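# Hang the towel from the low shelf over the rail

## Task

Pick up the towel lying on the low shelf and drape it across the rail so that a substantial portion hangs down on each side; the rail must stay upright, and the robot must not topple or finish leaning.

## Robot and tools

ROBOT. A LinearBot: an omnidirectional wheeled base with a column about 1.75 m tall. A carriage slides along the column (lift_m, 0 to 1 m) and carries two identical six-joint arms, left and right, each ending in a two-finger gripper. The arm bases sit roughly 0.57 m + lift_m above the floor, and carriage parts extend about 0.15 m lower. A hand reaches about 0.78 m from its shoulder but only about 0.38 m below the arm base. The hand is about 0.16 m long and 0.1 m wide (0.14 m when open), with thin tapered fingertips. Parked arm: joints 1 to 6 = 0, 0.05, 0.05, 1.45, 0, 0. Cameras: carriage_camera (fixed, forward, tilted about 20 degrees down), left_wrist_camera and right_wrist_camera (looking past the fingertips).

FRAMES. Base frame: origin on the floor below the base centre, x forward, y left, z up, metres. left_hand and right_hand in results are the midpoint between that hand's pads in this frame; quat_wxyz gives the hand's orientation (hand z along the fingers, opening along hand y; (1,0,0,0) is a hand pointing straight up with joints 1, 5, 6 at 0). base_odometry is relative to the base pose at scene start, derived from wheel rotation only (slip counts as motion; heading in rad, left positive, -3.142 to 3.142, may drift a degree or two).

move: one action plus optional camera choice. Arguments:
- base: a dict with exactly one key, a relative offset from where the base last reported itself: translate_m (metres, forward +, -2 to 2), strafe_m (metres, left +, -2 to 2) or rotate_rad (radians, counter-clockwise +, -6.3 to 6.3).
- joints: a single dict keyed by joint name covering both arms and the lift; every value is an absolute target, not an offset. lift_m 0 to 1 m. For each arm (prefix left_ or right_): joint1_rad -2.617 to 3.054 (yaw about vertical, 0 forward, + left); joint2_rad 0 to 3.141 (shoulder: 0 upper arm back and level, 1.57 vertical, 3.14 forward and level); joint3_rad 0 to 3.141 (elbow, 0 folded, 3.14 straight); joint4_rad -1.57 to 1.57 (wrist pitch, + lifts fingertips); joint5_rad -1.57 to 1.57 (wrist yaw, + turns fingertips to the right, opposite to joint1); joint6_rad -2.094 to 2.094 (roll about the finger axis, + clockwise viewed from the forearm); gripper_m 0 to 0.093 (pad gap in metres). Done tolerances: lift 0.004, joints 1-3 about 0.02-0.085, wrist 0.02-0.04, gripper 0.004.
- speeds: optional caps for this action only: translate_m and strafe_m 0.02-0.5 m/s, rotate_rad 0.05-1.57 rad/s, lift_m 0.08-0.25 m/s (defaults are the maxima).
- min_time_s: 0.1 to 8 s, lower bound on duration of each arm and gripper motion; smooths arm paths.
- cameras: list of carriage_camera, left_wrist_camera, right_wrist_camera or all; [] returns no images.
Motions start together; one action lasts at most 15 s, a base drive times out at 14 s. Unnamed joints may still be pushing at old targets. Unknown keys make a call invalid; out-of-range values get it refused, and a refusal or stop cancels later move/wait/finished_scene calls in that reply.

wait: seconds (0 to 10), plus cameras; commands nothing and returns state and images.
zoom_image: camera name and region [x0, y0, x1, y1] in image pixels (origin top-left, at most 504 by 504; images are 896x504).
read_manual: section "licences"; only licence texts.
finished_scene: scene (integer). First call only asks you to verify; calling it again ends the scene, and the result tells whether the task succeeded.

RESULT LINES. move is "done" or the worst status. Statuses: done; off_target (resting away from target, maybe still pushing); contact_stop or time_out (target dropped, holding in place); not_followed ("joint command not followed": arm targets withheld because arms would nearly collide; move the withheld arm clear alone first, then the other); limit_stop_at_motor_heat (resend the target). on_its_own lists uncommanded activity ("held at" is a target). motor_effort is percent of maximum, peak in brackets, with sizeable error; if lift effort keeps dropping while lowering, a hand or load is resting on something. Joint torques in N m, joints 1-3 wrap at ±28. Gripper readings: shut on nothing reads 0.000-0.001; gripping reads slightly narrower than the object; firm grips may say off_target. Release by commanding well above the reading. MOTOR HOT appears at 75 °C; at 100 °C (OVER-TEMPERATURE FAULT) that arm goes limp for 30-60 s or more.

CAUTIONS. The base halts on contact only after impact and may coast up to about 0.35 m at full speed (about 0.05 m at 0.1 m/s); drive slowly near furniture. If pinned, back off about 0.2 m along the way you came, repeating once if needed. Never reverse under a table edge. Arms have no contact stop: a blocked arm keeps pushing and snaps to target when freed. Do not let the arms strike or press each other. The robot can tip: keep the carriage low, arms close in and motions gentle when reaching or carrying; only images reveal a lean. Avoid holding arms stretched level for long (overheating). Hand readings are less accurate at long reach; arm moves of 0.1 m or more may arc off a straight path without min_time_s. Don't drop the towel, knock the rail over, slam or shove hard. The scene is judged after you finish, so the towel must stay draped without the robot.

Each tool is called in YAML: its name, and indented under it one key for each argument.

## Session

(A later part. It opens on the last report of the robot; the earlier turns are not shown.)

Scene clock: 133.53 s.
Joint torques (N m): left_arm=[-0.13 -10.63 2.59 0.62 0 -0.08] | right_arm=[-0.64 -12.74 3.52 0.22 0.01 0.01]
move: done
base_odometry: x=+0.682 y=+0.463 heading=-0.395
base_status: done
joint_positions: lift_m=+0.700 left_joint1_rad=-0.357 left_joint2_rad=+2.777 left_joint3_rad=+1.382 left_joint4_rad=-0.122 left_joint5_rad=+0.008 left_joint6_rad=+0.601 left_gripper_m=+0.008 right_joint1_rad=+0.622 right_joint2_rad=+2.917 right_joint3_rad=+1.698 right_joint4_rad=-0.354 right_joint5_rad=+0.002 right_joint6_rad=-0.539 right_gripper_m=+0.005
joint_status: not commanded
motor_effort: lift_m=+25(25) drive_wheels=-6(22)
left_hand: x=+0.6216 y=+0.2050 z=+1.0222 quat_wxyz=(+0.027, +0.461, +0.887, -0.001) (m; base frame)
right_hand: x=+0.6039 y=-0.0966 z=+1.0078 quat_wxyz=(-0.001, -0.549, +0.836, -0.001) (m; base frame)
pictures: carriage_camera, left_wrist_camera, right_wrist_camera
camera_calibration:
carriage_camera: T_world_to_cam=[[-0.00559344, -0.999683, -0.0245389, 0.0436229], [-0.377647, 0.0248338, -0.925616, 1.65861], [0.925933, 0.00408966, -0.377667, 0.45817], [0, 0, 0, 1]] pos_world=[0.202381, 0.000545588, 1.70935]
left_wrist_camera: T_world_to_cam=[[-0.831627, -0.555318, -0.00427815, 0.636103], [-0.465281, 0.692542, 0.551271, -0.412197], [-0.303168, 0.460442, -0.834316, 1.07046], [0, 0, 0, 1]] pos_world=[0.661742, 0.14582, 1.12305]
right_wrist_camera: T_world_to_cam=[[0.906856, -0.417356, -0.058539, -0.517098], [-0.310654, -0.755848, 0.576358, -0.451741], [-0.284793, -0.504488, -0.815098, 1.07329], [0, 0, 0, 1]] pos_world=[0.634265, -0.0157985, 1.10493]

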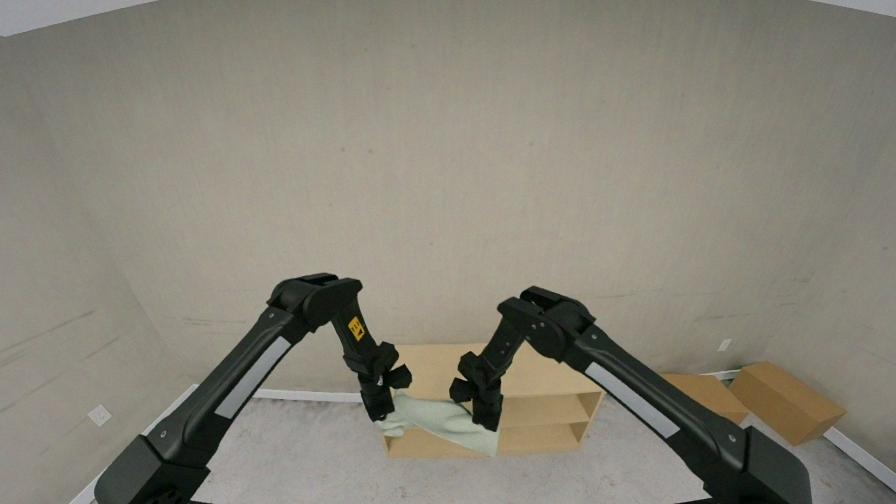

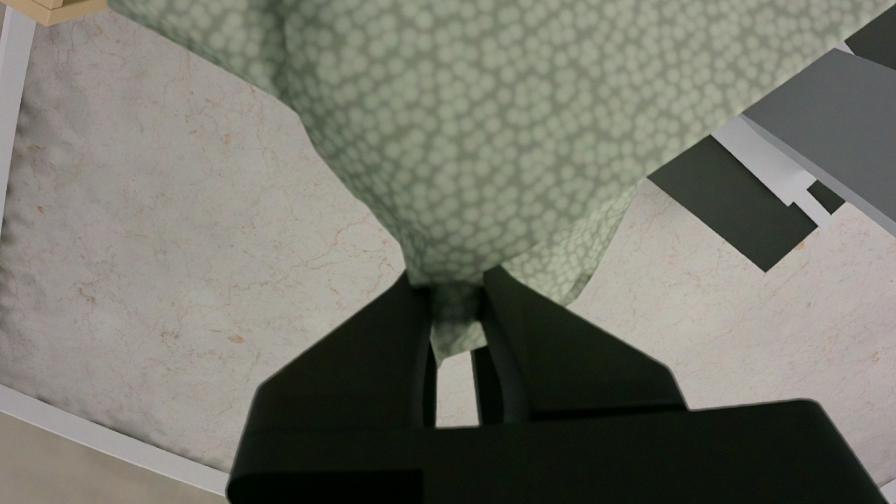

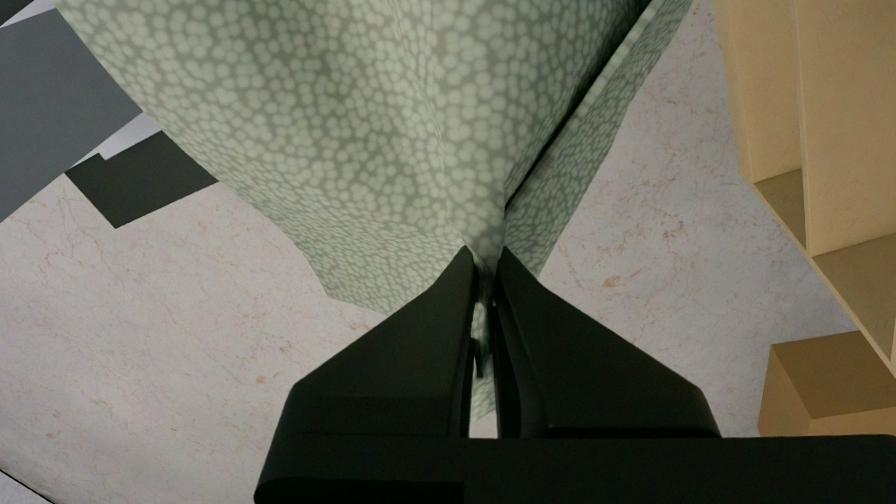

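move:
  base: {"rotate_rad": 2.966}
  speeds: {"rotate_rad": 0.9}
  cameras: ["carriage_camera"]

move:
  base: {"translate_m": -0.285}
  speeds: {"translate_m": 0.3}
  cameras: []

move:
  base: {"strafe_m": -1.14}
  speeds: {"strafe_m": 0.35}
  cameras: ["carriage_camera"]

Scene clock: 147.70 s.
Joint torques (N m): left_arm=[-0.75 -10.67 2.77 0.6 0.02 -0.11] | right_arm=[-0.27 -12.98 3.51 0.21 0.02 0]
move: done
base_odometry: x=+0.683 y=+0.463 heading=+2.571
base_status: done
joint_positions: lift_m=+0.700 left_joint1_rad=-0.352 left_joint2_rad=+2.777 left_joint3_rad=+1.382 left_joint4_rad=-0.121 left_joint5_rad=+0.007 left_joint6_rad=+0.601 left_gripper_m=+0.008 right_joint1_rad=+0.619 right_joint2_rad=+2.917 right_joint3_rad=+1.698 right_joint4_rad=-0.354 right_joint5_rad=+0.001 right_joint6_rad=-0.539 right_gripper_m=+0.005
joint_status: not commanded
motor_effort: lift_m=+25(25) drive_wheels=+9(15)
left_hand: x=+0.6226 y=+0.2069 z=+1.0222 quat_wxyz=(+0.027, +0.459, +0.888, +0.000) (m; base frame)
right_hand: x=+0.6046 y=-0.0975 z=+1.0078 quat_wxyz=(-0.001, -0.547, +0.837, -0.001) (m; base frame)
pictures: carriage_camera
camera_calibration:
carriage_camera: T_world_to_cam=[[-0.00559344, -0.999683, -0.0245389, 0.0436229], [-0.377647, 0.0248338, -0.925616, 1.65861], [0.925933, 0.00408966, -0.377667, 0.45817], [0, 0, 0, 1]] pos_world=[0.202381, 0.000545588, 1.70935]

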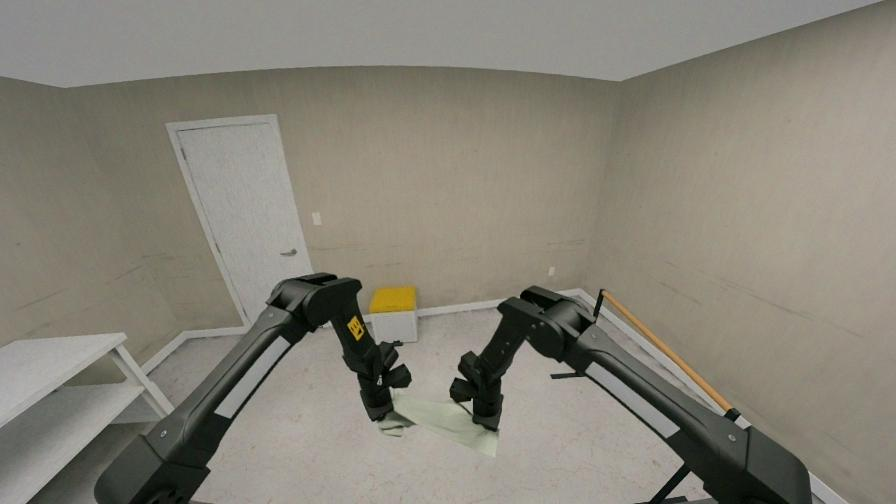

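Scene clock: 150.13 s.
Joint torques (N m): left_arm=[-0.38 -10.66 2.62 0.61 -0.01 -0.1] | right_arm=[-0.43 -12.85 3.54 0.22 0.03 0.01]
move: done
base_odometry: x=+0.923 y=+0.309 heading=+2.572
base_status: done
joint_positions: lift_m=+0.700 left_joint1_rad=-0.354 left_joint2_rad=+2.777 left_joint3_rad=+1.382 left_joint4_rad=-0.121 left_joint5_rad=+0.007 left_joint6_rad=+0.601 left_gripper_m=+0.008 right_joint1_rad=+0.622 right_joint2_rad=+2.917 right_joint3_rad=+1.698 right_joint4_rad=-0.354 right_joint5_rad=+0.001 right_joint6_rad=-0.539 right_gripper_m=+0.005
joint_status: not commanded
motor_effort: lift_m=+25(25) drive_wheels=-6(17)
left_hand: x=+0.6224 y=+0.2062 z=+1.0222 quat_wxyz=(+0.027, +0.460, +0.888, +0.000) (m; base frame)
right_hand: x=+0.6039 y=-0.0965 z=+1.0078 quat_wxyz=(-0.001, -0.549, +0.836, +0.000) (m; base frame)
pictures: none
No camera images: "cameras" was empty.

Scene clock: 155.33 s.
Joint torques (N m): left_arm=[-0.25 -10.65 2.61 0.62 0.02 -0.1] | right_arm=[-0.09 -12.94 3.54 0.21 0.05 0]
move: done
base_odometry: x=+1.538 y=+1.269 heading=+2.572
base_status: done
joint_positions: lift_m=+0.700 left_joint1_rad=-0.355 left_joint2_rad=+2.777 left_joint3_rad=+1.382 left_joint4_rad=-0.122 left_joint5_rad=+0.006 left_joint6_rad=+0.601 left_gripper_m=+0.008 right_joint1_rad=+0.621 right_joint2_rad=+2.917 right_joint3_rad=+1.698 right_joint4_rad=-0.353 right_joint5_rad=-0.001 right_joint6_rad=-0.539 right_gripper_m=+0.005
joint_status: not commanded
motor_effort: lift_m=+25(25) drive_wheels=-2(9)
left_hand: x=+0.6222 y=+0.2060 z=+1.0222 quat_wxyz=(+0.027, +0.460, +0.887, +0.000) (m; base frame)
right_hand: x=+0.6042 y=-0.0966 z=+1.0078 quat_wxyz=(-0.001, -0.548, +0.836, +0.000) (m; base frame)
pictures: carriage_camera
camera_calibration:
carriage_camera: T_world_to_cam=[[-0.00559344, -0.999683, -0.0245389, 0.0436229], [-0.377647, 0.0248338, -0.925616, 1.65861], [0.925933, 0.00408966, -0.377667, 0.45817], [0, 0, 0, 1]] pos_world=[0.202381, 0.000545588, 1.70935]

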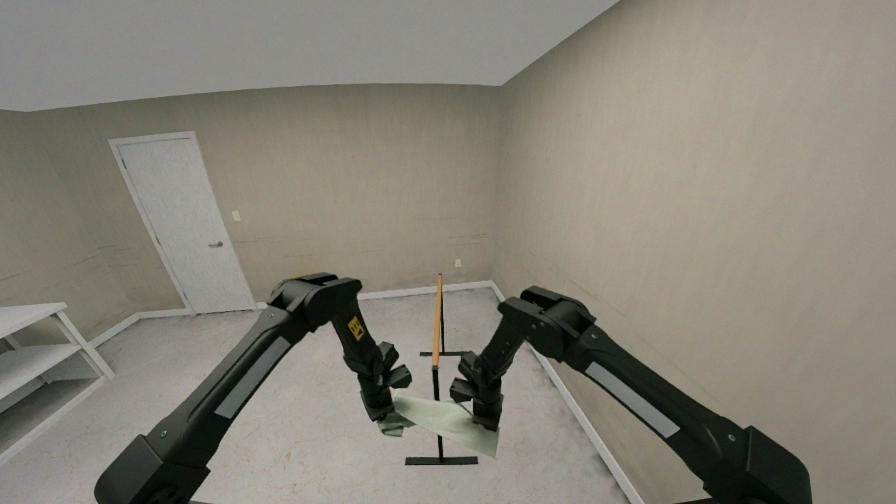

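move:
  joints: {"lift_m": 0.85}
  cameras: []

move:
  base: {"translate_m": 0.5}
  speeds: {"translate_m": 0.2}

Scene clock: 160.57 s.
Joint torques (N m): left_arm=[-0.28 -10.88 2.66 0.62 0.01 -0.11] | right_arm=[-0.42 -13.14 3.47 0.22 0.04 0]
move: done
base_odometry: x=+1.538 y=+1.269 heading=+2.572
base_status: not commanded
joint_positions: lift_m=+0.850 left_joint1_rad=-0.355 left_joint2_rad=+2.779 left_joint3_rad=+1.381 left_joint4_rad=-0.121 left_joint5_rad=+0.006 left_joint6_rad=+0.601 left_gripper_m=+0.008 right_joint1_rad=+0.621 right_joint2_rad=+2.921 right_joint3_rad=+1.698 right_joint4_rad=-0.353 right_joint5_rad=-0.001 right_joint6_rad=-0.539 right_gripper_m=+0.005
joint_status: all done
motor_effort: lift_m=+24(30) drive_wheels=-2(2)
left_hand: x=+0.6215 y=+0.2063 z=+1.1714 quat_wxyz=(+0.026, +0.460, +0.887, +0.000) (m; base frame)
right_hand: x=+0.6029 y=-0.0975 z=+1.1563 quat_wxyz=(-0.003, -0.548, +0.836, +0.000) (m; base frame)
pictures: none
No camera images: "cameras" was empty.

Scene clock: 164.40 s.
Joint torques (N m): left_arm=[-0.32 -10.8 2.76 0.59 0.02 -0.1] | right_arm=[-0.06 -13.14 3.48 0.22 0.03 0]
move: done
base_odometry: x=+1.117 y=+1.539 heading=+2.571
base_status: done
joint_positions: lift_m=+0.850 left_joint1_rad=-0.355 left_joint2_rad=+2.779 left_joint3_rad=+1.381 left_joint4_rad=-0.121 left_joint5_rad=+0.006 left_joint6_rad=+0.601 left_gripper_m=+0.008 right_joint1_rad=+0.620 right_joint2_rad=+2.921 right_joint3_rad=+1.698 right_joint4_rad=-0.354 right_joint5_rad=-0.001 right_joint6_rad=-0.539 right_gripper_m=+0.005
joint_status: not commanded
motor_effort: lift_m=+25(25) drive_wheels=-6(13)
left_hand: x=+0.6212 y=+0.2064 z=+1.1714 quat_wxyz=(+0.026, +0.460, +0.887, +0.000) (m; base frame)
right_hand: x=+0.6029 y=-0.0979 z=+1.1563 quat_wxyz=(-0.003, -0.548, +0.837, +0.000) (m; base frame)
pictures: carriage_camera, left_wrist_camera, right_wrist_camera
camera_calibration:
carriage_camera: T_world_to_cam=[[-0.00559344, -0.999683, -0.0245389, 0.0473043], [-0.377647, 0.0248338, -0.925616, 1.79748], [0.925933, 0.00408966, -0.377667, 0.514829], [0, 0, 0, 1]] pos_world=[0.202381, 0.000545588, 1.85937]
left_wrist_camera: T_world_to_cam=[[-0.830301, -0.557293, -0.0049309, 0.637558], [-0.466509, 0.690149, 0.553229, -0.496612], [-0.304908, 0.461648, -0.833014, 1.19341], [0, 0, 0, 1]] pos_world=[0.661572, 0.147108, 1.27201]
right_wrist_camera: T_world_to_cam=[[0.905591, -0.419458, -0.0629263, -0.502408], [-0.309525, -0.754978, 0.578103, -0.541278], [-0.289998, -0.504047, -0.813534, 1.19475], [0, 0, 0, 1]] pos_world=[0.633911, -0.0171819, 1.25327]

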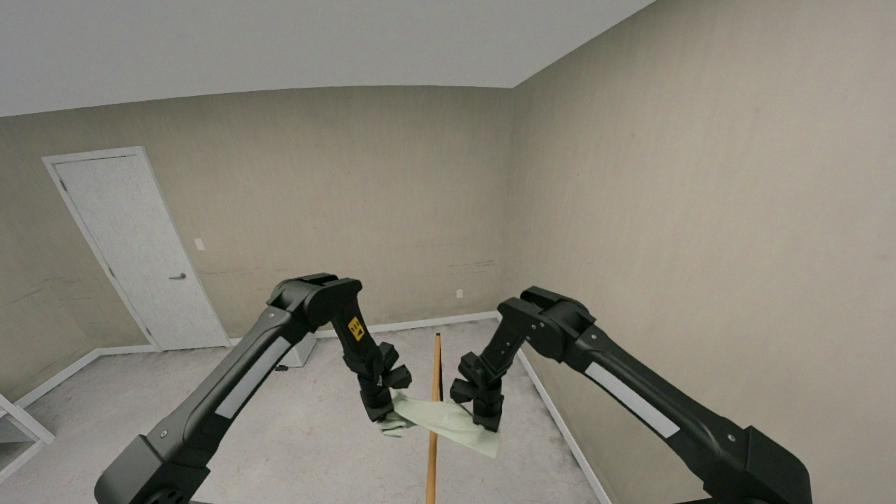

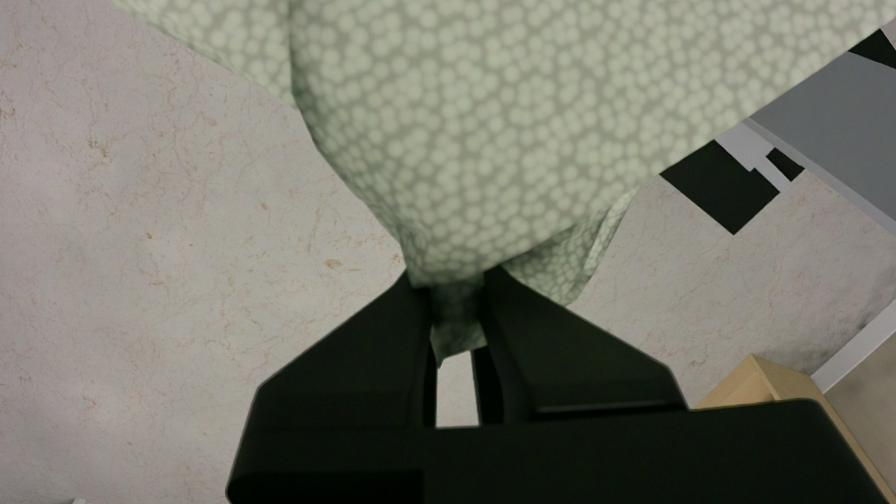

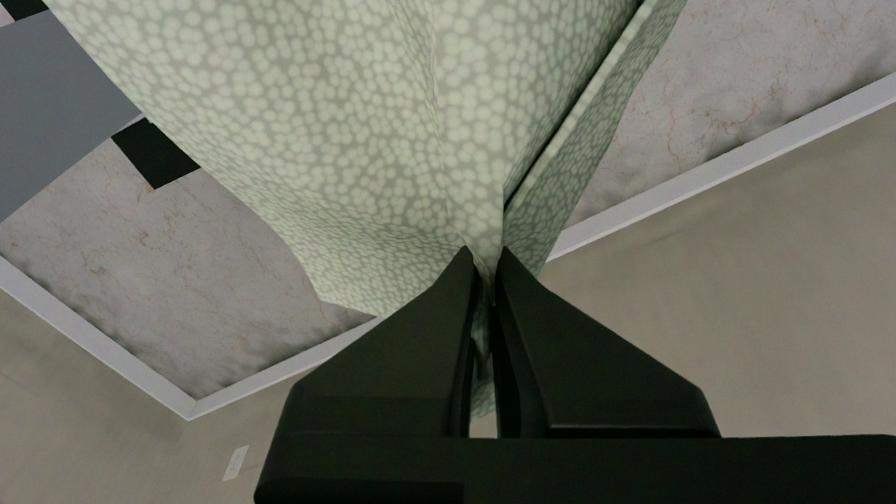

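move:
  joints: {"lift_m": 0.58}
  speeds: {"lift_m": 0.12}

Scene clock: 169.60 s.
Joint torques (N m): left_arm=[-0.31 -10.89 2.77 0.59 0.01 -0.09] | right_arm=[-0.2 -13.22 3.45 0.22 0.04 0]
move: done
base_odometry: x=+1.117 y=+1.539 heading=+2.571
base_status: not commanded
joint_positions: lift_m=+0.580 left_joint1_rad=-0.355 left_joint2_rad=+2.780 left_joint3_rad=+1.381 left_joint4_rad=-0.119 left_joint5_rad=+0.006 left_joint6_rad=+0.601 left_gripper_m=+0.008 right_joint1_rad=+0.620 right_joint2_rad=+2.922 right_joint3_rad=+1.698 right_joint4_rad=-0.354 right_joint5_rad=-0.001 right_joint6_rad=-0.539 right_gripper_m=+0.005
joint_status: all done
motor_effort: lift_m=+20(21) drive_wheels=-6(7)
left_hand: x=+0.6213 y=+0.2063 z=+0.9018 quat_wxyz=(+0.027, +0.460, +0.887, +0.000) (m; base frame)
right_hand: x=+0.6028 y=-0.0979 z=+0.8867 quat_wxyz=(-0.003, -0.548, +0.837, +0.000) (m; base frame)
pictures: carriage_camera, left_wrist_camera, right_wrist_camera
camera_calibration:
carriage_camera: T_world_to_cam=[[-0.00559344, -0.999683, -0.0245389, 0.0406929], [-0.377647, 0.0248338, -0.925616, 1.5481], [0.925933, 0.00408966, -0.377667, 0.413077], [0, 0, 0, 1]] pos_world=[0.202381, 0.000545588, 1.58995]
left_wrist_camera: T_world_to_cam=[[-0.830296, -0.557295, -0.0056001, 0.636911], [-0.467102, 0.690369, 0.552454, -0.346355], [-0.304014, 0.461316, -0.833525, 0.968883], [0, 0, 0, 1]] pos_world=[0.661595, 0.147099, 1.0025]
right_wrist_camera: T_world_to_cam=[[0.905591, -0.419458, -0.0629263, -0.519343], [-0.309525, -0.754978, 0.578103, -0.385476], [-0.289998, -0.504047, -0.813534, 0.975409], [0, 0, 0, 1]] pos_world=[0.633864, -0.0172156, 0.983693]

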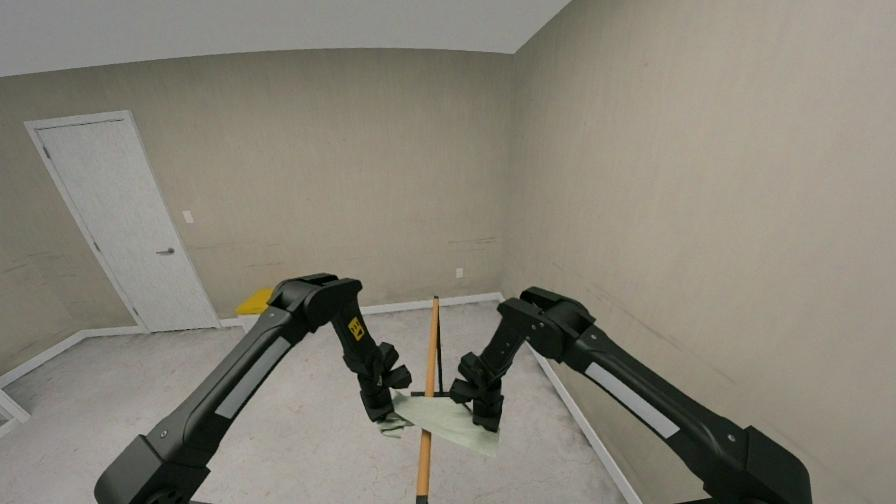

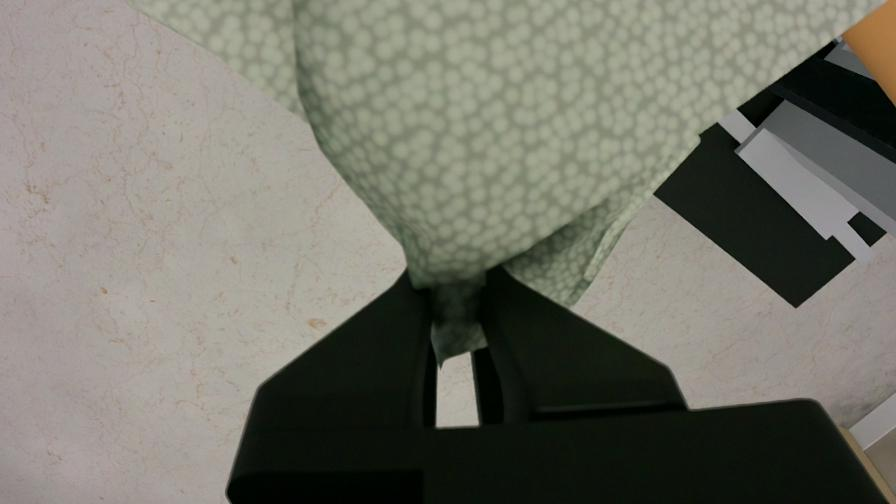

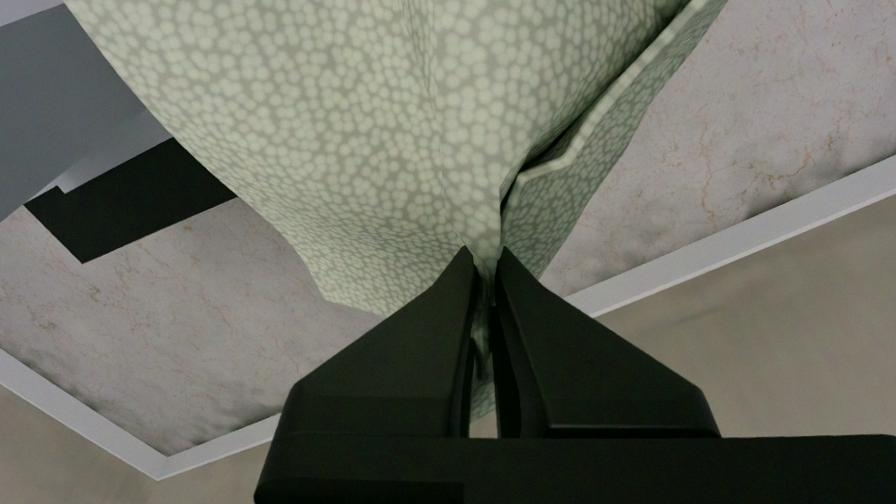

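move:
  joints: {"lift_m": 0.5}
  speeds: {"lift_m": 0.08}

Scene clock: 174.13 s.
Joint torques (N m): left_arm=[-0.2 -10.97 2.78 0.54 -0.04 -0.1] | right_arm=[-0.23 -13.27 3.48 0.16 0.13 0]
move: done
base_odometry: x=+1.117 y=+1.539 heading=+2.571
base_status: not commanded
joint_positions: lift_m=+0.500 left_joint1_rad=-0.357 left_joint2_rad=+2.780 left_joint3_rad=+1.381 left_joint4_rad=-0.113 left_joint5_rad=+0.012 left_joint6_rad=+0.601 left_gripper_m=+0.008 right_joint1_rad=+0.620 right_joint2_rad=+2.922 right_joint3_rad=+1.698 right_joint4_rad=-0.347 right_joint5_rad=-0.010 right_joint6_rad=-0.539 right_gripper_m=+0.005
joint_status: all done
motor_effort: lift_m=+20(20) drive_wheels=-5(7)
left_hand: x=+0.6221 y=+0.2042 z=+0.8219 quat_wxyz=(+0.030, +0.461, +0.887, -0.003) (m; base frame)
right_hand: x=+0.6033 y=-0.0957 z=+0.8068 quat_wxyz=(+0.000, -0.548, +0.837, +0.005) (m; base frame)
pictures: carriage_camera, left_wrist_camera, right_wrist_camera
camera_calibration:
carriage_camera: T_world_to_cam=[[-0.00559344, -0.999683, -0.0245389, 0.0387303], [-0.377647, 0.0248338, -0.925616, 1.47406], [0.925933, 0.00408966, -0.377667, 0.382871], [0, 0, 0, 1]] pos_world=[0.202381, 0.000545588, 1.50997]
left_wrist_camera: T_world_to_cam=[[-0.831331, -0.555765, -0.0036949, 0.634671], [-0.467501, 0.695677, 0.545414, -0.295495], [-0.300551, 0.455147, -0.838159, 0.906384], [0, 0, 0, 1]] pos_world=[0.661893, 0.145759, 0.923206]
right_wrist_camera: T_world_to_cam=[[0.905612, -0.418759, -0.0671478, -0.520439], [-0.309827, -0.761356, 0.569512, -0.330917], [-0.289611, -0.494952, -0.819236, 0.91684], [0, 0, 0, 1]] pos_world=[0.634316, -0.0160923, 0.904623]

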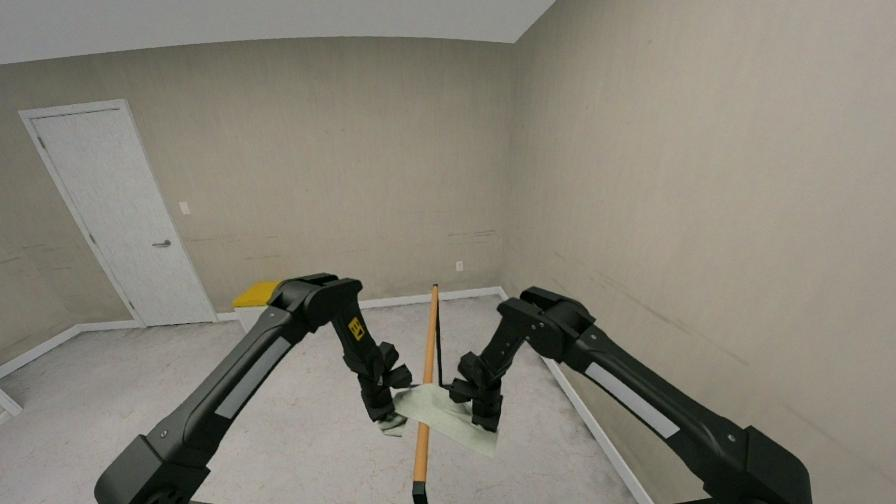

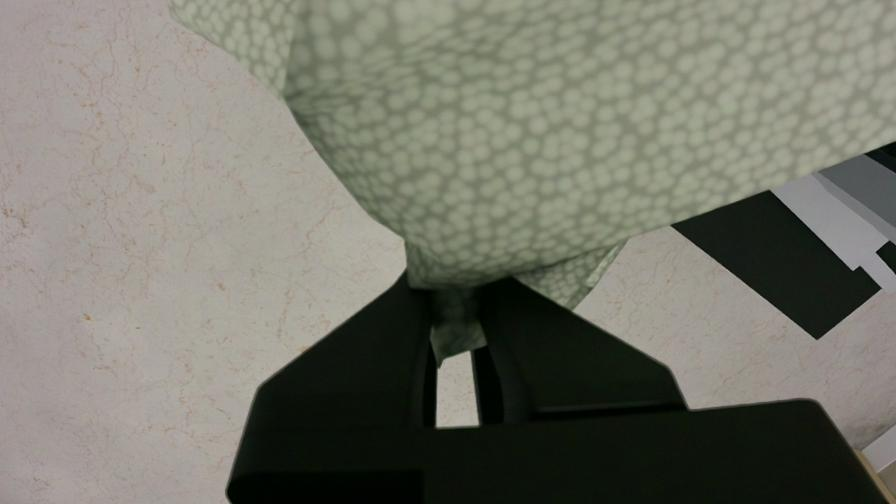

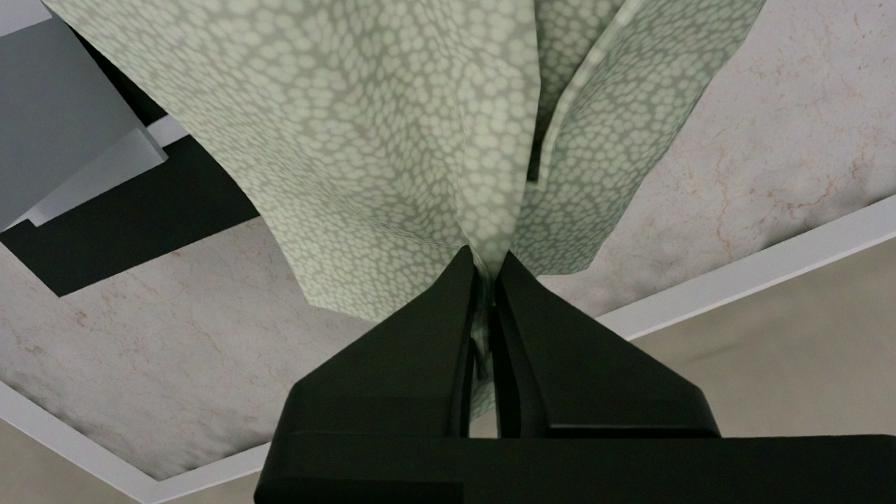

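move:
  joints: {"left_joint1_rad": -0.456, "left_joint2_rad": 2.826, "left_joint3_rad": 1.462, "left_joint4_rad": -0.22, "right_joint1_rad": 0.731, "right_joint2_rad": 3.06, "right_joint3_rad": 1.976, "right_joint4_rad": -0.52}
  min_time_s: 1.5
  cameras: []

move:
  joints: {"lift_m": 0.42}
  speeds: {"lift_m": 0.08}

Scene clock: 183.27 s.
Joint torques (N m): left_arm=[-1.33 -9.91 4.23 0.35 0.11 -0.11] | right_arm=[0.49 -12.97 6.19 0.22 0.08 0.01]
move: done
base_odometry: x=+1.117 y=+1.539 heading=+2.571
base_status: not commanded
joint_positions: lift_m=+0.500 left_joint1_rad=-0.445 left_joint2_rad=+2.790 left_joint3_rad=+1.452 left_joint4_rad=-0.204 left_joint5_rad=-0.003 left_joint6_rad=+0.601 left_gripper_m=+0.008 right_joint1_rad=+0.724 right_joint2_rad=+3.016 right_joint3_rad=+1.963 right_joint4_rad=-0.512 right_joint5_rad=-0.004 right_joint6_rad=-0.539 right_gripper_m=+0.005
joint_status: all done
motor_effort: lift_m=+20(20) drive_wheels=+7(7)
left_hand: x=+0.6167 y=+0.1723 z=+0.8255 quat_wxyz=(+0.014, +0.500, +0.866, +0.003) (m; base frame)
right_hand: x=+0.6063 y=-0.0364 z=+0.8091 quat_wxyz=(+0.003, -0.591, +0.807, +0.002) (m; base frame)
pictures: none
No camera images: "cameras" was empty.

Scene clock: 184.63 s.
Joint torques (N m): left_arm=[-5.15 -8.01 3.54 0.46 -0.32 0.32] | right_arm=[1.98 -13.04 5.65 0.35 0.18 -0.01]
move: done
base_odometry: x=+1.117 y=+1.539 heading=+2.571
base_status: not commanded
joint_positions: lift_m=+0.421 left_joint1_rad=-0.404 left_joint2_rad=+2.766 left_joint3_rad=+1.466 left_joint4_rad=-0.203 left_joint5_rad=+0.038 left_joint6_rad=+0.566 left_gripper_m=+0.008 right_joint1_rad=+0.709 right_joint2_rad=+3.016 right_joint3_rad=+1.971 right_joint4_rad=-0.525 right_joint5_rad=-0.014 right_joint6_rad=-0.539 right_gripper_m=+0.004
joint_status: all done
motor_effort: lift_m=+16(18) drive_wheels=+6(7)
left_hand: x=+0.6349 y=+0.1744 z=+0.7570 quat_wxyz=(+0.035, +0.466, +0.884, -0.016) (m; base frame)
right_hand: x=+0.6097 y=-0.0405 z=+0.7308 quat_wxyz=(+0.000, -0.584, +0.811, +0.007) (m; base frame)
pictures: carriage_camera, left_wrist_camera, right_wrist_camera
camera_calibration:
carriage_camera: T_world_to_cam=[[-0.00559344, -0.999683, -0.0245389, 0.0367774], [-0.377647, 0.0248338, -0.925616, 1.4004], [0.925933, 0.00408966, -0.377667, 0.352816], [0, 0, 0, 1]] pos_world=[0.202381, 0.000545588, 1.43038]
left_wrist_camera: T_world_to_cam=[[-0.838764, -0.544299, 0.0146391, 0.61739], [-0.456462, 0.717557, 0.526075, -0.229526], [-0.296846, 0.434571, -0.850312, 0.879915], [0, 0, 0, 1]] pos_world=[0.674274, 0.118357, 0.859912]
right_wrist_camera: T_world_to_cam=[[0.939021, -0.336496, -0.0707855, -0.522574], [-0.239466, -0.787664, 0.567662, -0.286232], [-0.246772, -0.516096, -0.820213, 0.8576], [0, 0, 0, 1]] pos_world=[0.633796, 0.0413046, 0.828907]

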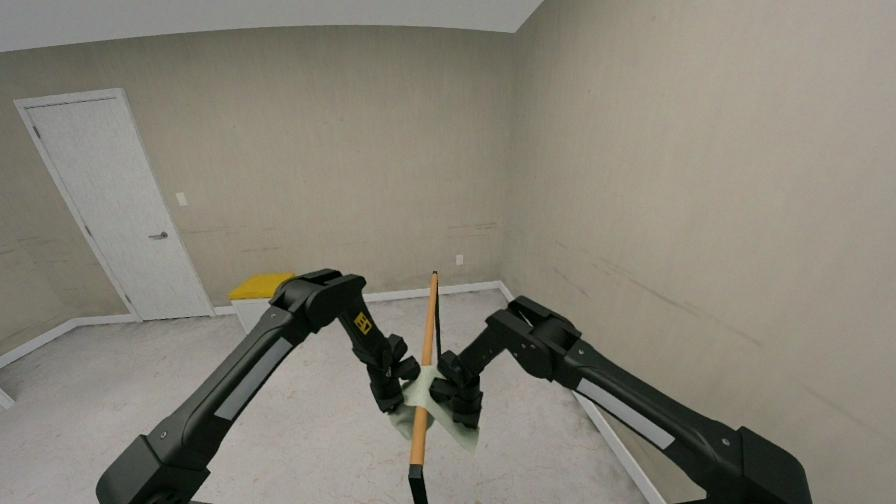

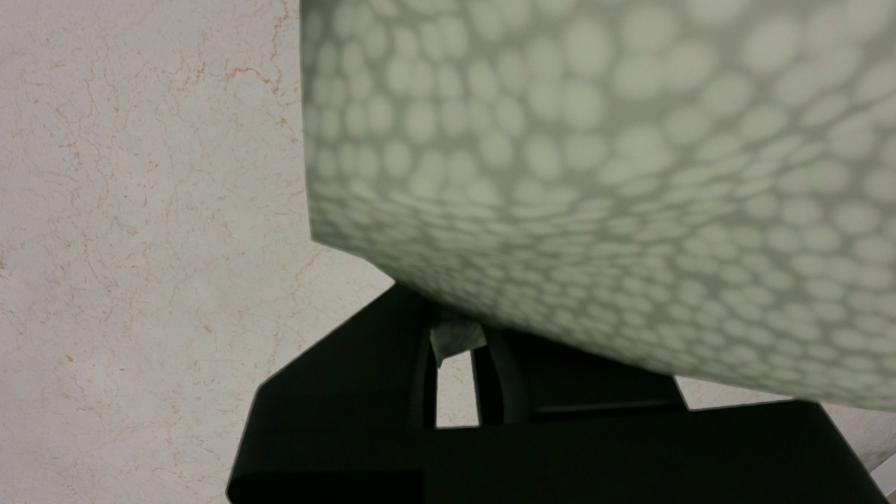

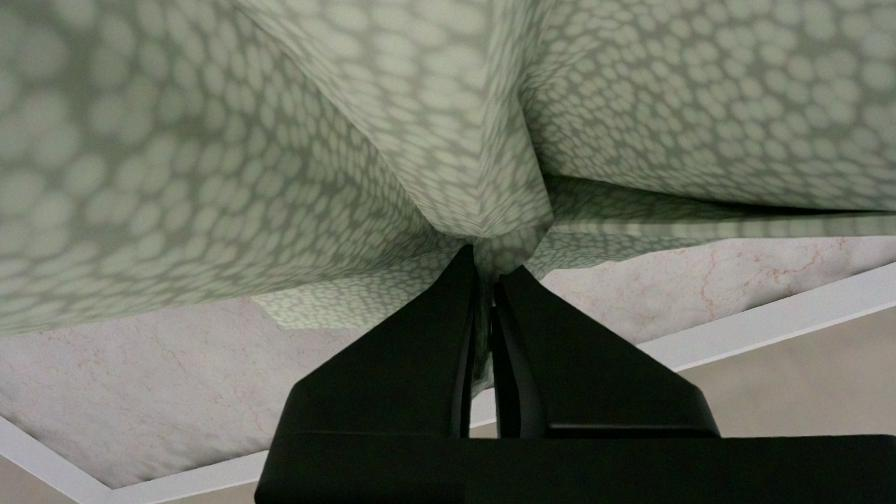

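move:
  joints: {"left_joint1_rad": -0.37, "lift_m": 0.435}
  min_time_s: 1
  cameras: ["carriage_camera"]

zoom_image:
  camera: "carriage_camera"
  region: [340, 250, 540, 504]

Scene clock: 188.87 s.
Joint torques (N m): left_arm=[1.46 -8.49 3.48 0.45 -0.26 -0.02] | right_arm=[1.92 -13 5.41 0.34 0.09 0.01]
move: done
base_odometry: x=+1.117 y=+1.539 heading=+2.571
base_status: not commanded
joint_positions: lift_m=+0.435 left_joint1_rad=-0.389 left_joint2_rad=+2.772 left_joint3_rad=+1.466 left_joint4_rad=-0.203 left_joint5_rad=+0.033 left_joint6_rad=+0.594 left_gripper_m=+0.008 right_joint1_rad=+0.710 right_joint2_rad=+3.016 right_joint3_rad=+1.973 right_joint4_rad=-0.525 right_joint5_rad=-0.005 right_joint6_rad=-0.539 right_gripper_m=+0.004
joint_status: all done
motor_effort: lift_m=+24(27) drive_wheels=+6(7)
left_hand: x=+0.6355 y=+0.1815 z=+0.7686 quat_wxyz=(+0.032, +0.472, +0.881, -0.013) (m; base frame)
right_hand: x=+0.6111 y=-0.0408 z=+0.7451 quat_wxyz=(+0.001, -0.585, +0.811, +0.003) (m; base frame)
pictures: carriage_camera
camera_calibration:
carriage_camera: T_world_to_cam=[[-0.00559344, -0.999683, -0.0245389, 0.0371228], [-0.377647, 0.0248338, -0.925616, 1.41343], [0.925933, 0.00408966, -0.377667, 0.358131], [0, 0, 0, 1]] pos_world=[0.202381, 0.000545588, 1.44446]

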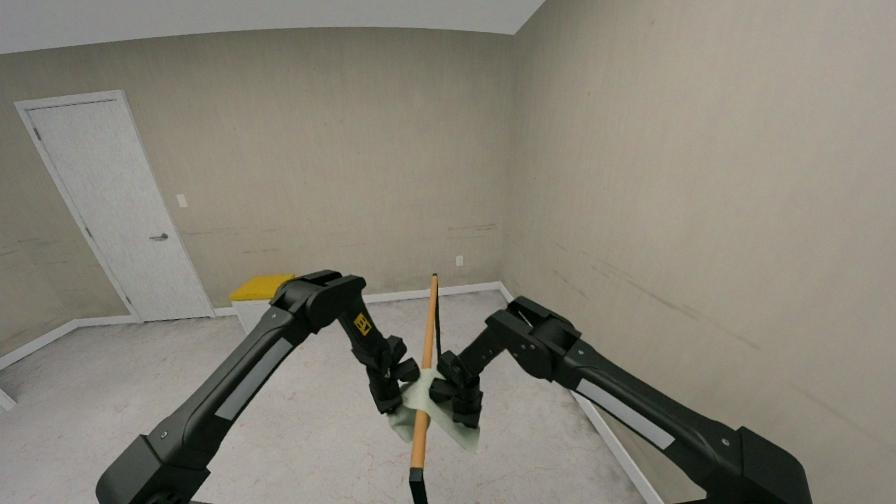

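Scaled by 1.984 from the camera's 896x504 image, which has a finer 1280x720 frame.

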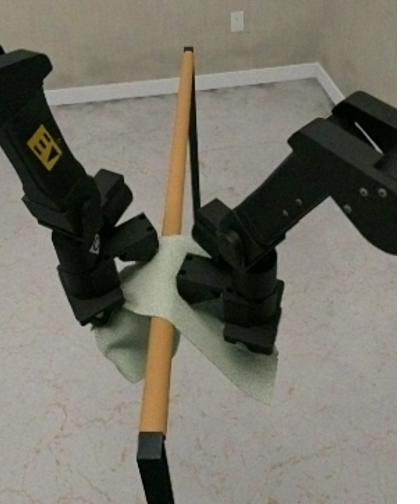

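move:
  joints: {"left_gripper_m": 0.06, "right_gripper_m": 0.06}
  min_time_s: 2

zoom_image:
  camera: "carriage_camera"
  region: [340, 250, 540, 504]

Scene clock: 194.97 s.
Joint torques (N m): left_arm=[0.14 -9.92 3.34 0.39 0.01 -0.02] | right_arm=[1.83 -12.93 5.45 0.36 -0.01 0]
move: done
base_odometry: x=+1.117 y=+1.539 heading=+2.571
base_status: not commanded
joint_positions: lift_m=+0.435 left_joint1_rad=-0.375 left_joint2_rad=+2.789 left_joint3_rad=+1.466 left_joint4_rad=-0.203 left_joint5_rad=+0.010 left_joint6_rad=+0.594 left_gripper_m=+0.060 right_joint1_rad=+0.711 right_joint2_rad=+3.016 right_joint3_rad=+1.973 right_joint4_rad=-0.527 right_joint5_rad=+0.003 right_joint6_rad=-0.539 right_gripper_m=+0.060
joint_status: all done
motor_effort: lift_m=+24(24) drive_wheels=+6(6)
left_hand: x=+0.6335 y=+0.1927 z=+0.7623 quat_wxyz=(+0.023, +0.466, +0.885, -0.002) (m; base frame)
right_hand: x=+0.6113 y=-0.0418 z=+0.7451 quat_wxyz=(+0.000, -0.585, +0.811, -0.001) (m; base frame)
pictures: carriage_camera, left_wrist_camera, right_wrist_camera
camera_calibration:
carriage_camera: T_world_to_cam=[[-0.00559344, -0.999683, -0.0245389, 0.0371228], [-0.377647, 0.0248338, -0.925616, 1.41343], [0.925933, 0.00408966, -0.377667, 0.358131], [0, 0, 0, 1]] pos_world=[0.202381, 0.000545588, 1.44446]
left_wrist_camera: T_world_to_cam=[[-0.837575, -0.546317, 0.00224314, 0.63514], [-0.453173, 0.697054, 0.555652, -0.266778], [-0.305126, 0.464384, -0.831412, 0.861058], [0, 0, 0, 1]] pos_world=[0.673812, 0.133086, 0.862705]
right_wrist_camera: T_world_to_cam=[[0.940354, -0.335517, -0.0562278, -0.535076], [-0.244225, -0.780851, 0.575, -0.29727], [-0.236828, -0.526972, -0.816219, 0.859447], [0, 0, 0, 1]] pos_world=[0.634101, 0.0412532, 0.842341]

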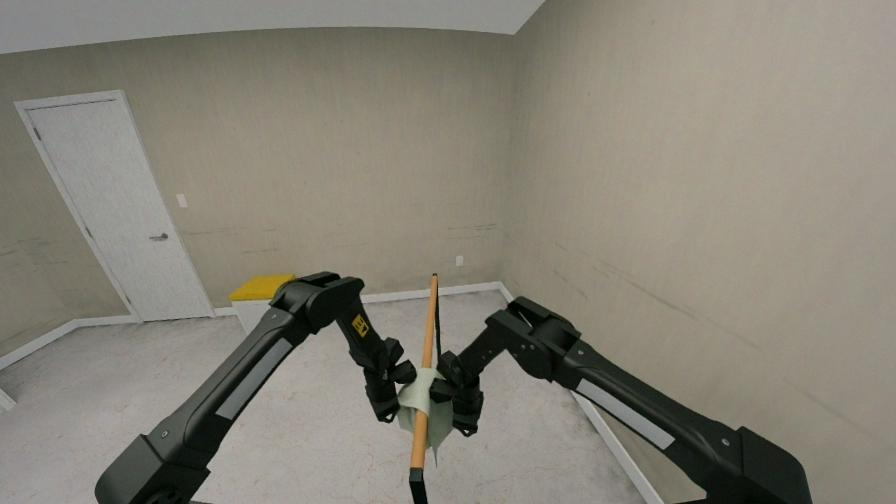

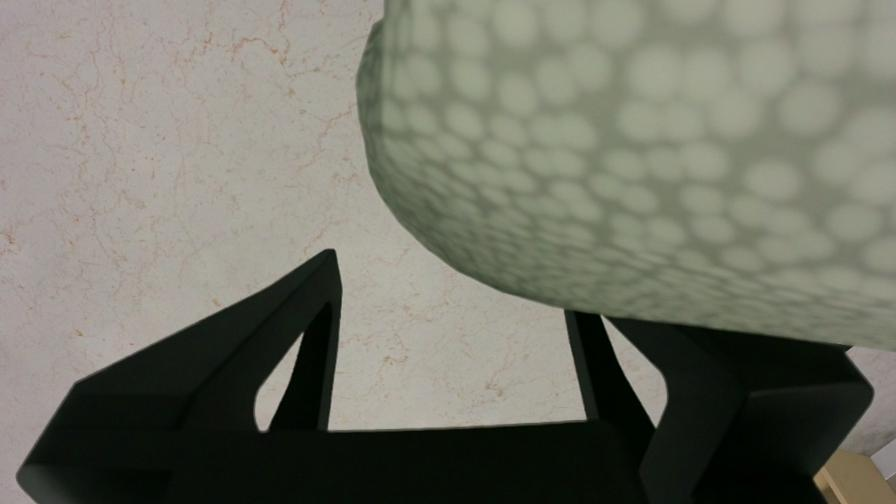

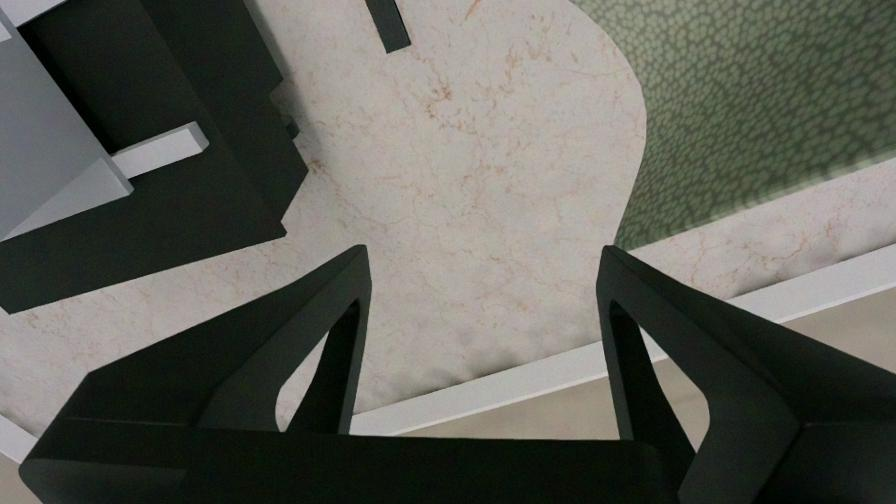

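Scaled by 1.984 from the camera's 896x504 image, which has a finer 1280x720 frame.

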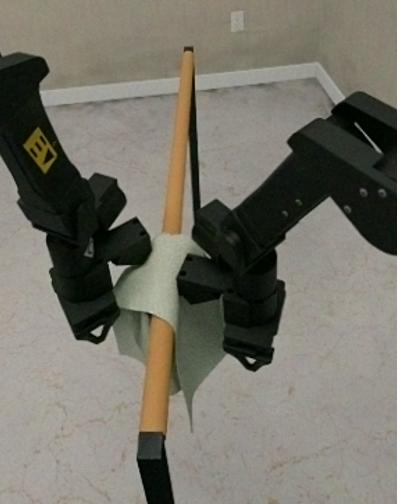

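move:
  joints: {"left_joint1_rad": 0.0, "right_joint1_rad": 0.2}
  min_time_s: 2.5
  cameras: []

move:
  joints: {"lift_m": 0.7}
  cameras: ["carriage_camera"]

move:
  base: {"translate_m": -0.4}
  speeds: {"translate_m": 0.25}
  cameras: ["carriage_camera"]

zoom_image:
  camera: "carriage_camera"
  region: [340, 250, 540, 504]

Scene clock: 204.90 s.
Joint torques (N m): left_arm=[0.12 -9.87 3.33 0.39 -0.01 -0.02] | right_arm=[-0.72 -13.03 5.38 0.36 -0.01 0]
move: done
base_odometry: x=+1.117 y=+1.539 heading=+2.571
base_status: not commanded
joint_positions: lift_m=+0.435 left_joint1_rad=-0.005 left_joint2_rad=+2.789 left_joint3_rad=+1.466 left_joint4_rad=-0.203 left_joint5_rad=+0.008 left_joint6_rad=+0.594 left_gripper_m=+0.060 right_joint1_rad=+0.205 right_joint2_rad=+3.016 right_joint3_rad=+1.973 right_joint4_rad=-0.527 right_joint5_rad=+0.003 right_joint6_rad=-0.539 right_gripper_m=+0.060
joint_status: all done
motor_effort: lift_m=+24(24) drive_wheels=+6(6)
left_hand: x=+0.6616 y=+0.3363 z=+0.7623 quat_wxyz=(+0.023, +0.295, +0.955, +0.003) (m; base frame)
right_hand: x=+0.7122 y=-0.2469 z=+0.7451 quat_wxyz=(+0.000, -0.364, +0.931, -0.001) (m; base frame)
pictures: none
No camera images: "cameras" was empty.

Scene clock: 206.50 s.
Joint torques (N m): left_arm=[0.16 -11.1 3.22 0.41 -0.02 -0.01] | right_arm=[-0.75 -14.31 5.26 0.25 -0.01 0.02]
move: done
base_odometry: x=+1.117 y=+1.539 heading=+2.571
base_status: not commanded
joint_positions: lift_m=+0.700 left_joint1_rad=-0.005 left_joint2_rad=+2.803 left_joint3_rad=+1.466 left_joint4_rad=-0.211 left_joint5_rad=+0.008 left_joint6_rad=+0.594 left_gripper_m=+0.060 right_joint1_rad=+0.205 right_joint2_rad=+3.030 right_joint3_rad=+1.976 right_joint4_rad=-0.523 right_joint5_rad=+0.003 right_joint6_rad=-0.539 right_gripper_m=+0.060
joint_status: all done
motor_effort: lift_m=+25(30) drive_wheels=+6(6)
left_hand: x=+0.6542 y=+0.3365 z=+1.0217 quat_wxyz=(+0.012, +0.295, +0.955, -0.001) (m; base frame)
right_hand: x=+0.7091 y=-0.2476 z=+1.0044 quat_wxyz=(-0.003, -0.364, +0.931, -0.001) (m; base frame)
pictures: carriage_camera
camera_calibration:
carriage_camera: T_world_to_cam=[[-0.00559344, -0.999683, -0.0245389, 0.043623], [-0.377647, 0.0248338, -0.925616, 1.65862], [0.925933, 0.00408966, -0.377667, 0.458172], [0, 0, 0, 1]] pos_world=[0.202381, 0.000545588, 1.70935]

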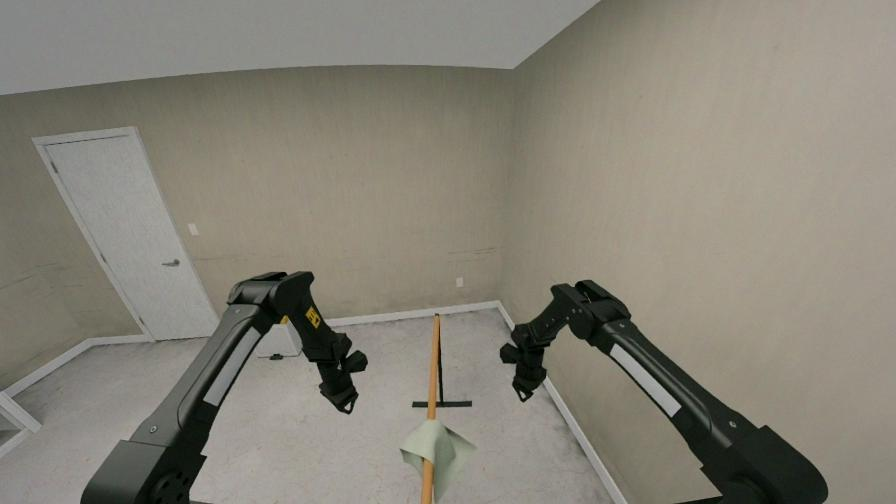

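Scene clock: 209.43 s.
Joint torques (N m): left_arm=[0.09 -11.06 3.23 0.41 0.04 -0.02] | right_arm=[-0.34 -14.12 4.98 0.27 -0.01 0]
move: done
base_odometry: x=+1.454 y=+1.323 heading=+2.571
base_status: done
joint_positions: lift_m=+0.700 left_joint1_rad=-0.004 left_joint2_rad=+2.803 left_joint3_rad=+1.466 left_joint4_rad=-0.211 left_joint5_rad=+0.005 left_joint6_rad=+0.594 left_gripper_m=+0.060 right_joint1_rad=+0.202 right_joint2_rad=+3.030 right_joint3_rad=+1.976 right_joint4_rad=-0.520 right_joint5_rad=+0.003 right_joint6_rad=-0.539 right_gripper_m=+0.060
joint_status: not commanded
motor_effort: lift_m=+25(25) drive_wheels=-3(13)
left_hand: x=+0.6540 y=+0.3374 z=+1.0217 quat_wxyz=(+0.011, +0.295, +0.956, +0.001) (m; base frame)
right_hand: x=+0.7101 y=-0.2491 z=+1.0044 quat_wxyz=(-0.002, -0.362, +0.932, -0.001) (m; base frame)
pictures: carriage_camera
camera_calibration:
carriage_camera: T_world_to_cam=[[-0.00559344, -0.999683, -0.0245389, 0.043623], [-0.377647, 0.0248338, -0.925616, 1.65862], [0.925933, 0.00408966, -0.377667, 0.458172], [0, 0, 0, 1]] pos_world=[0.202381, 0.000545588, 1.70935]

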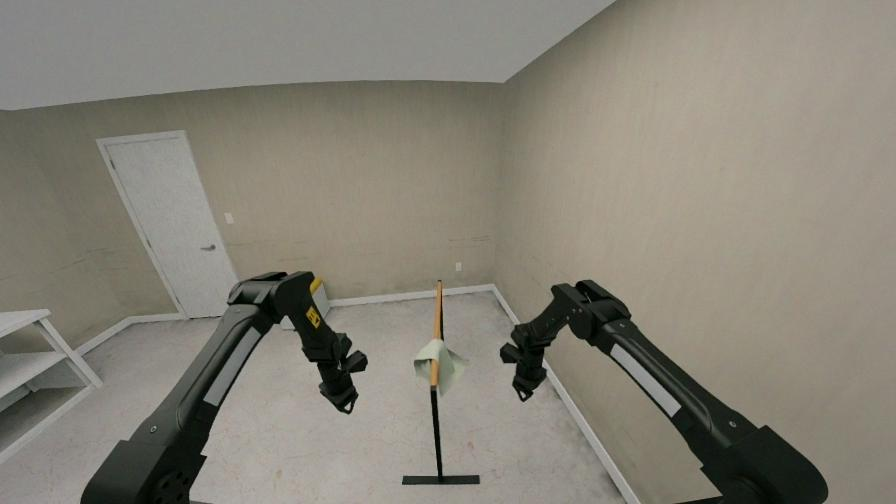

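Scaled by 1.984 from the camera's 896x504 image, which has a finer 1280x720 frame.

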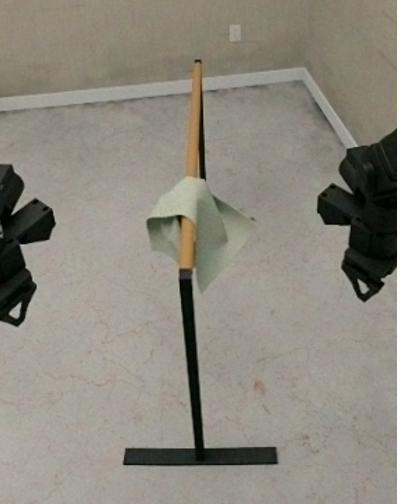

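finished_scene:
  scene: 1

This call ended nothing. Check each condition of the task against the scene as it is now, look again where you are not sure, and mend what is not met. Then call finished_scene again.

zoom_image:
  camera: "carriage_camera"
  region: [400, 320, 490, 410]

Scaled by 5.600 from the camera's 896x504 image, which has a finer 1280x720 frame.

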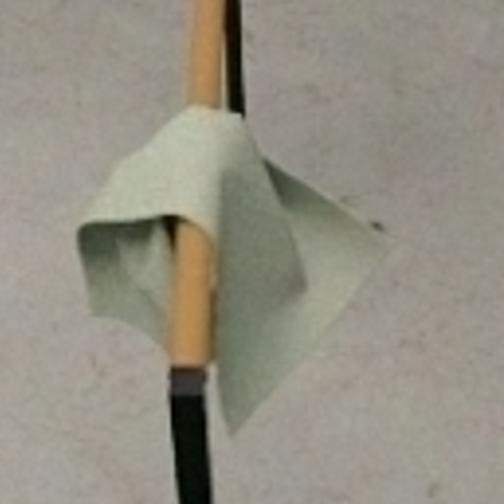

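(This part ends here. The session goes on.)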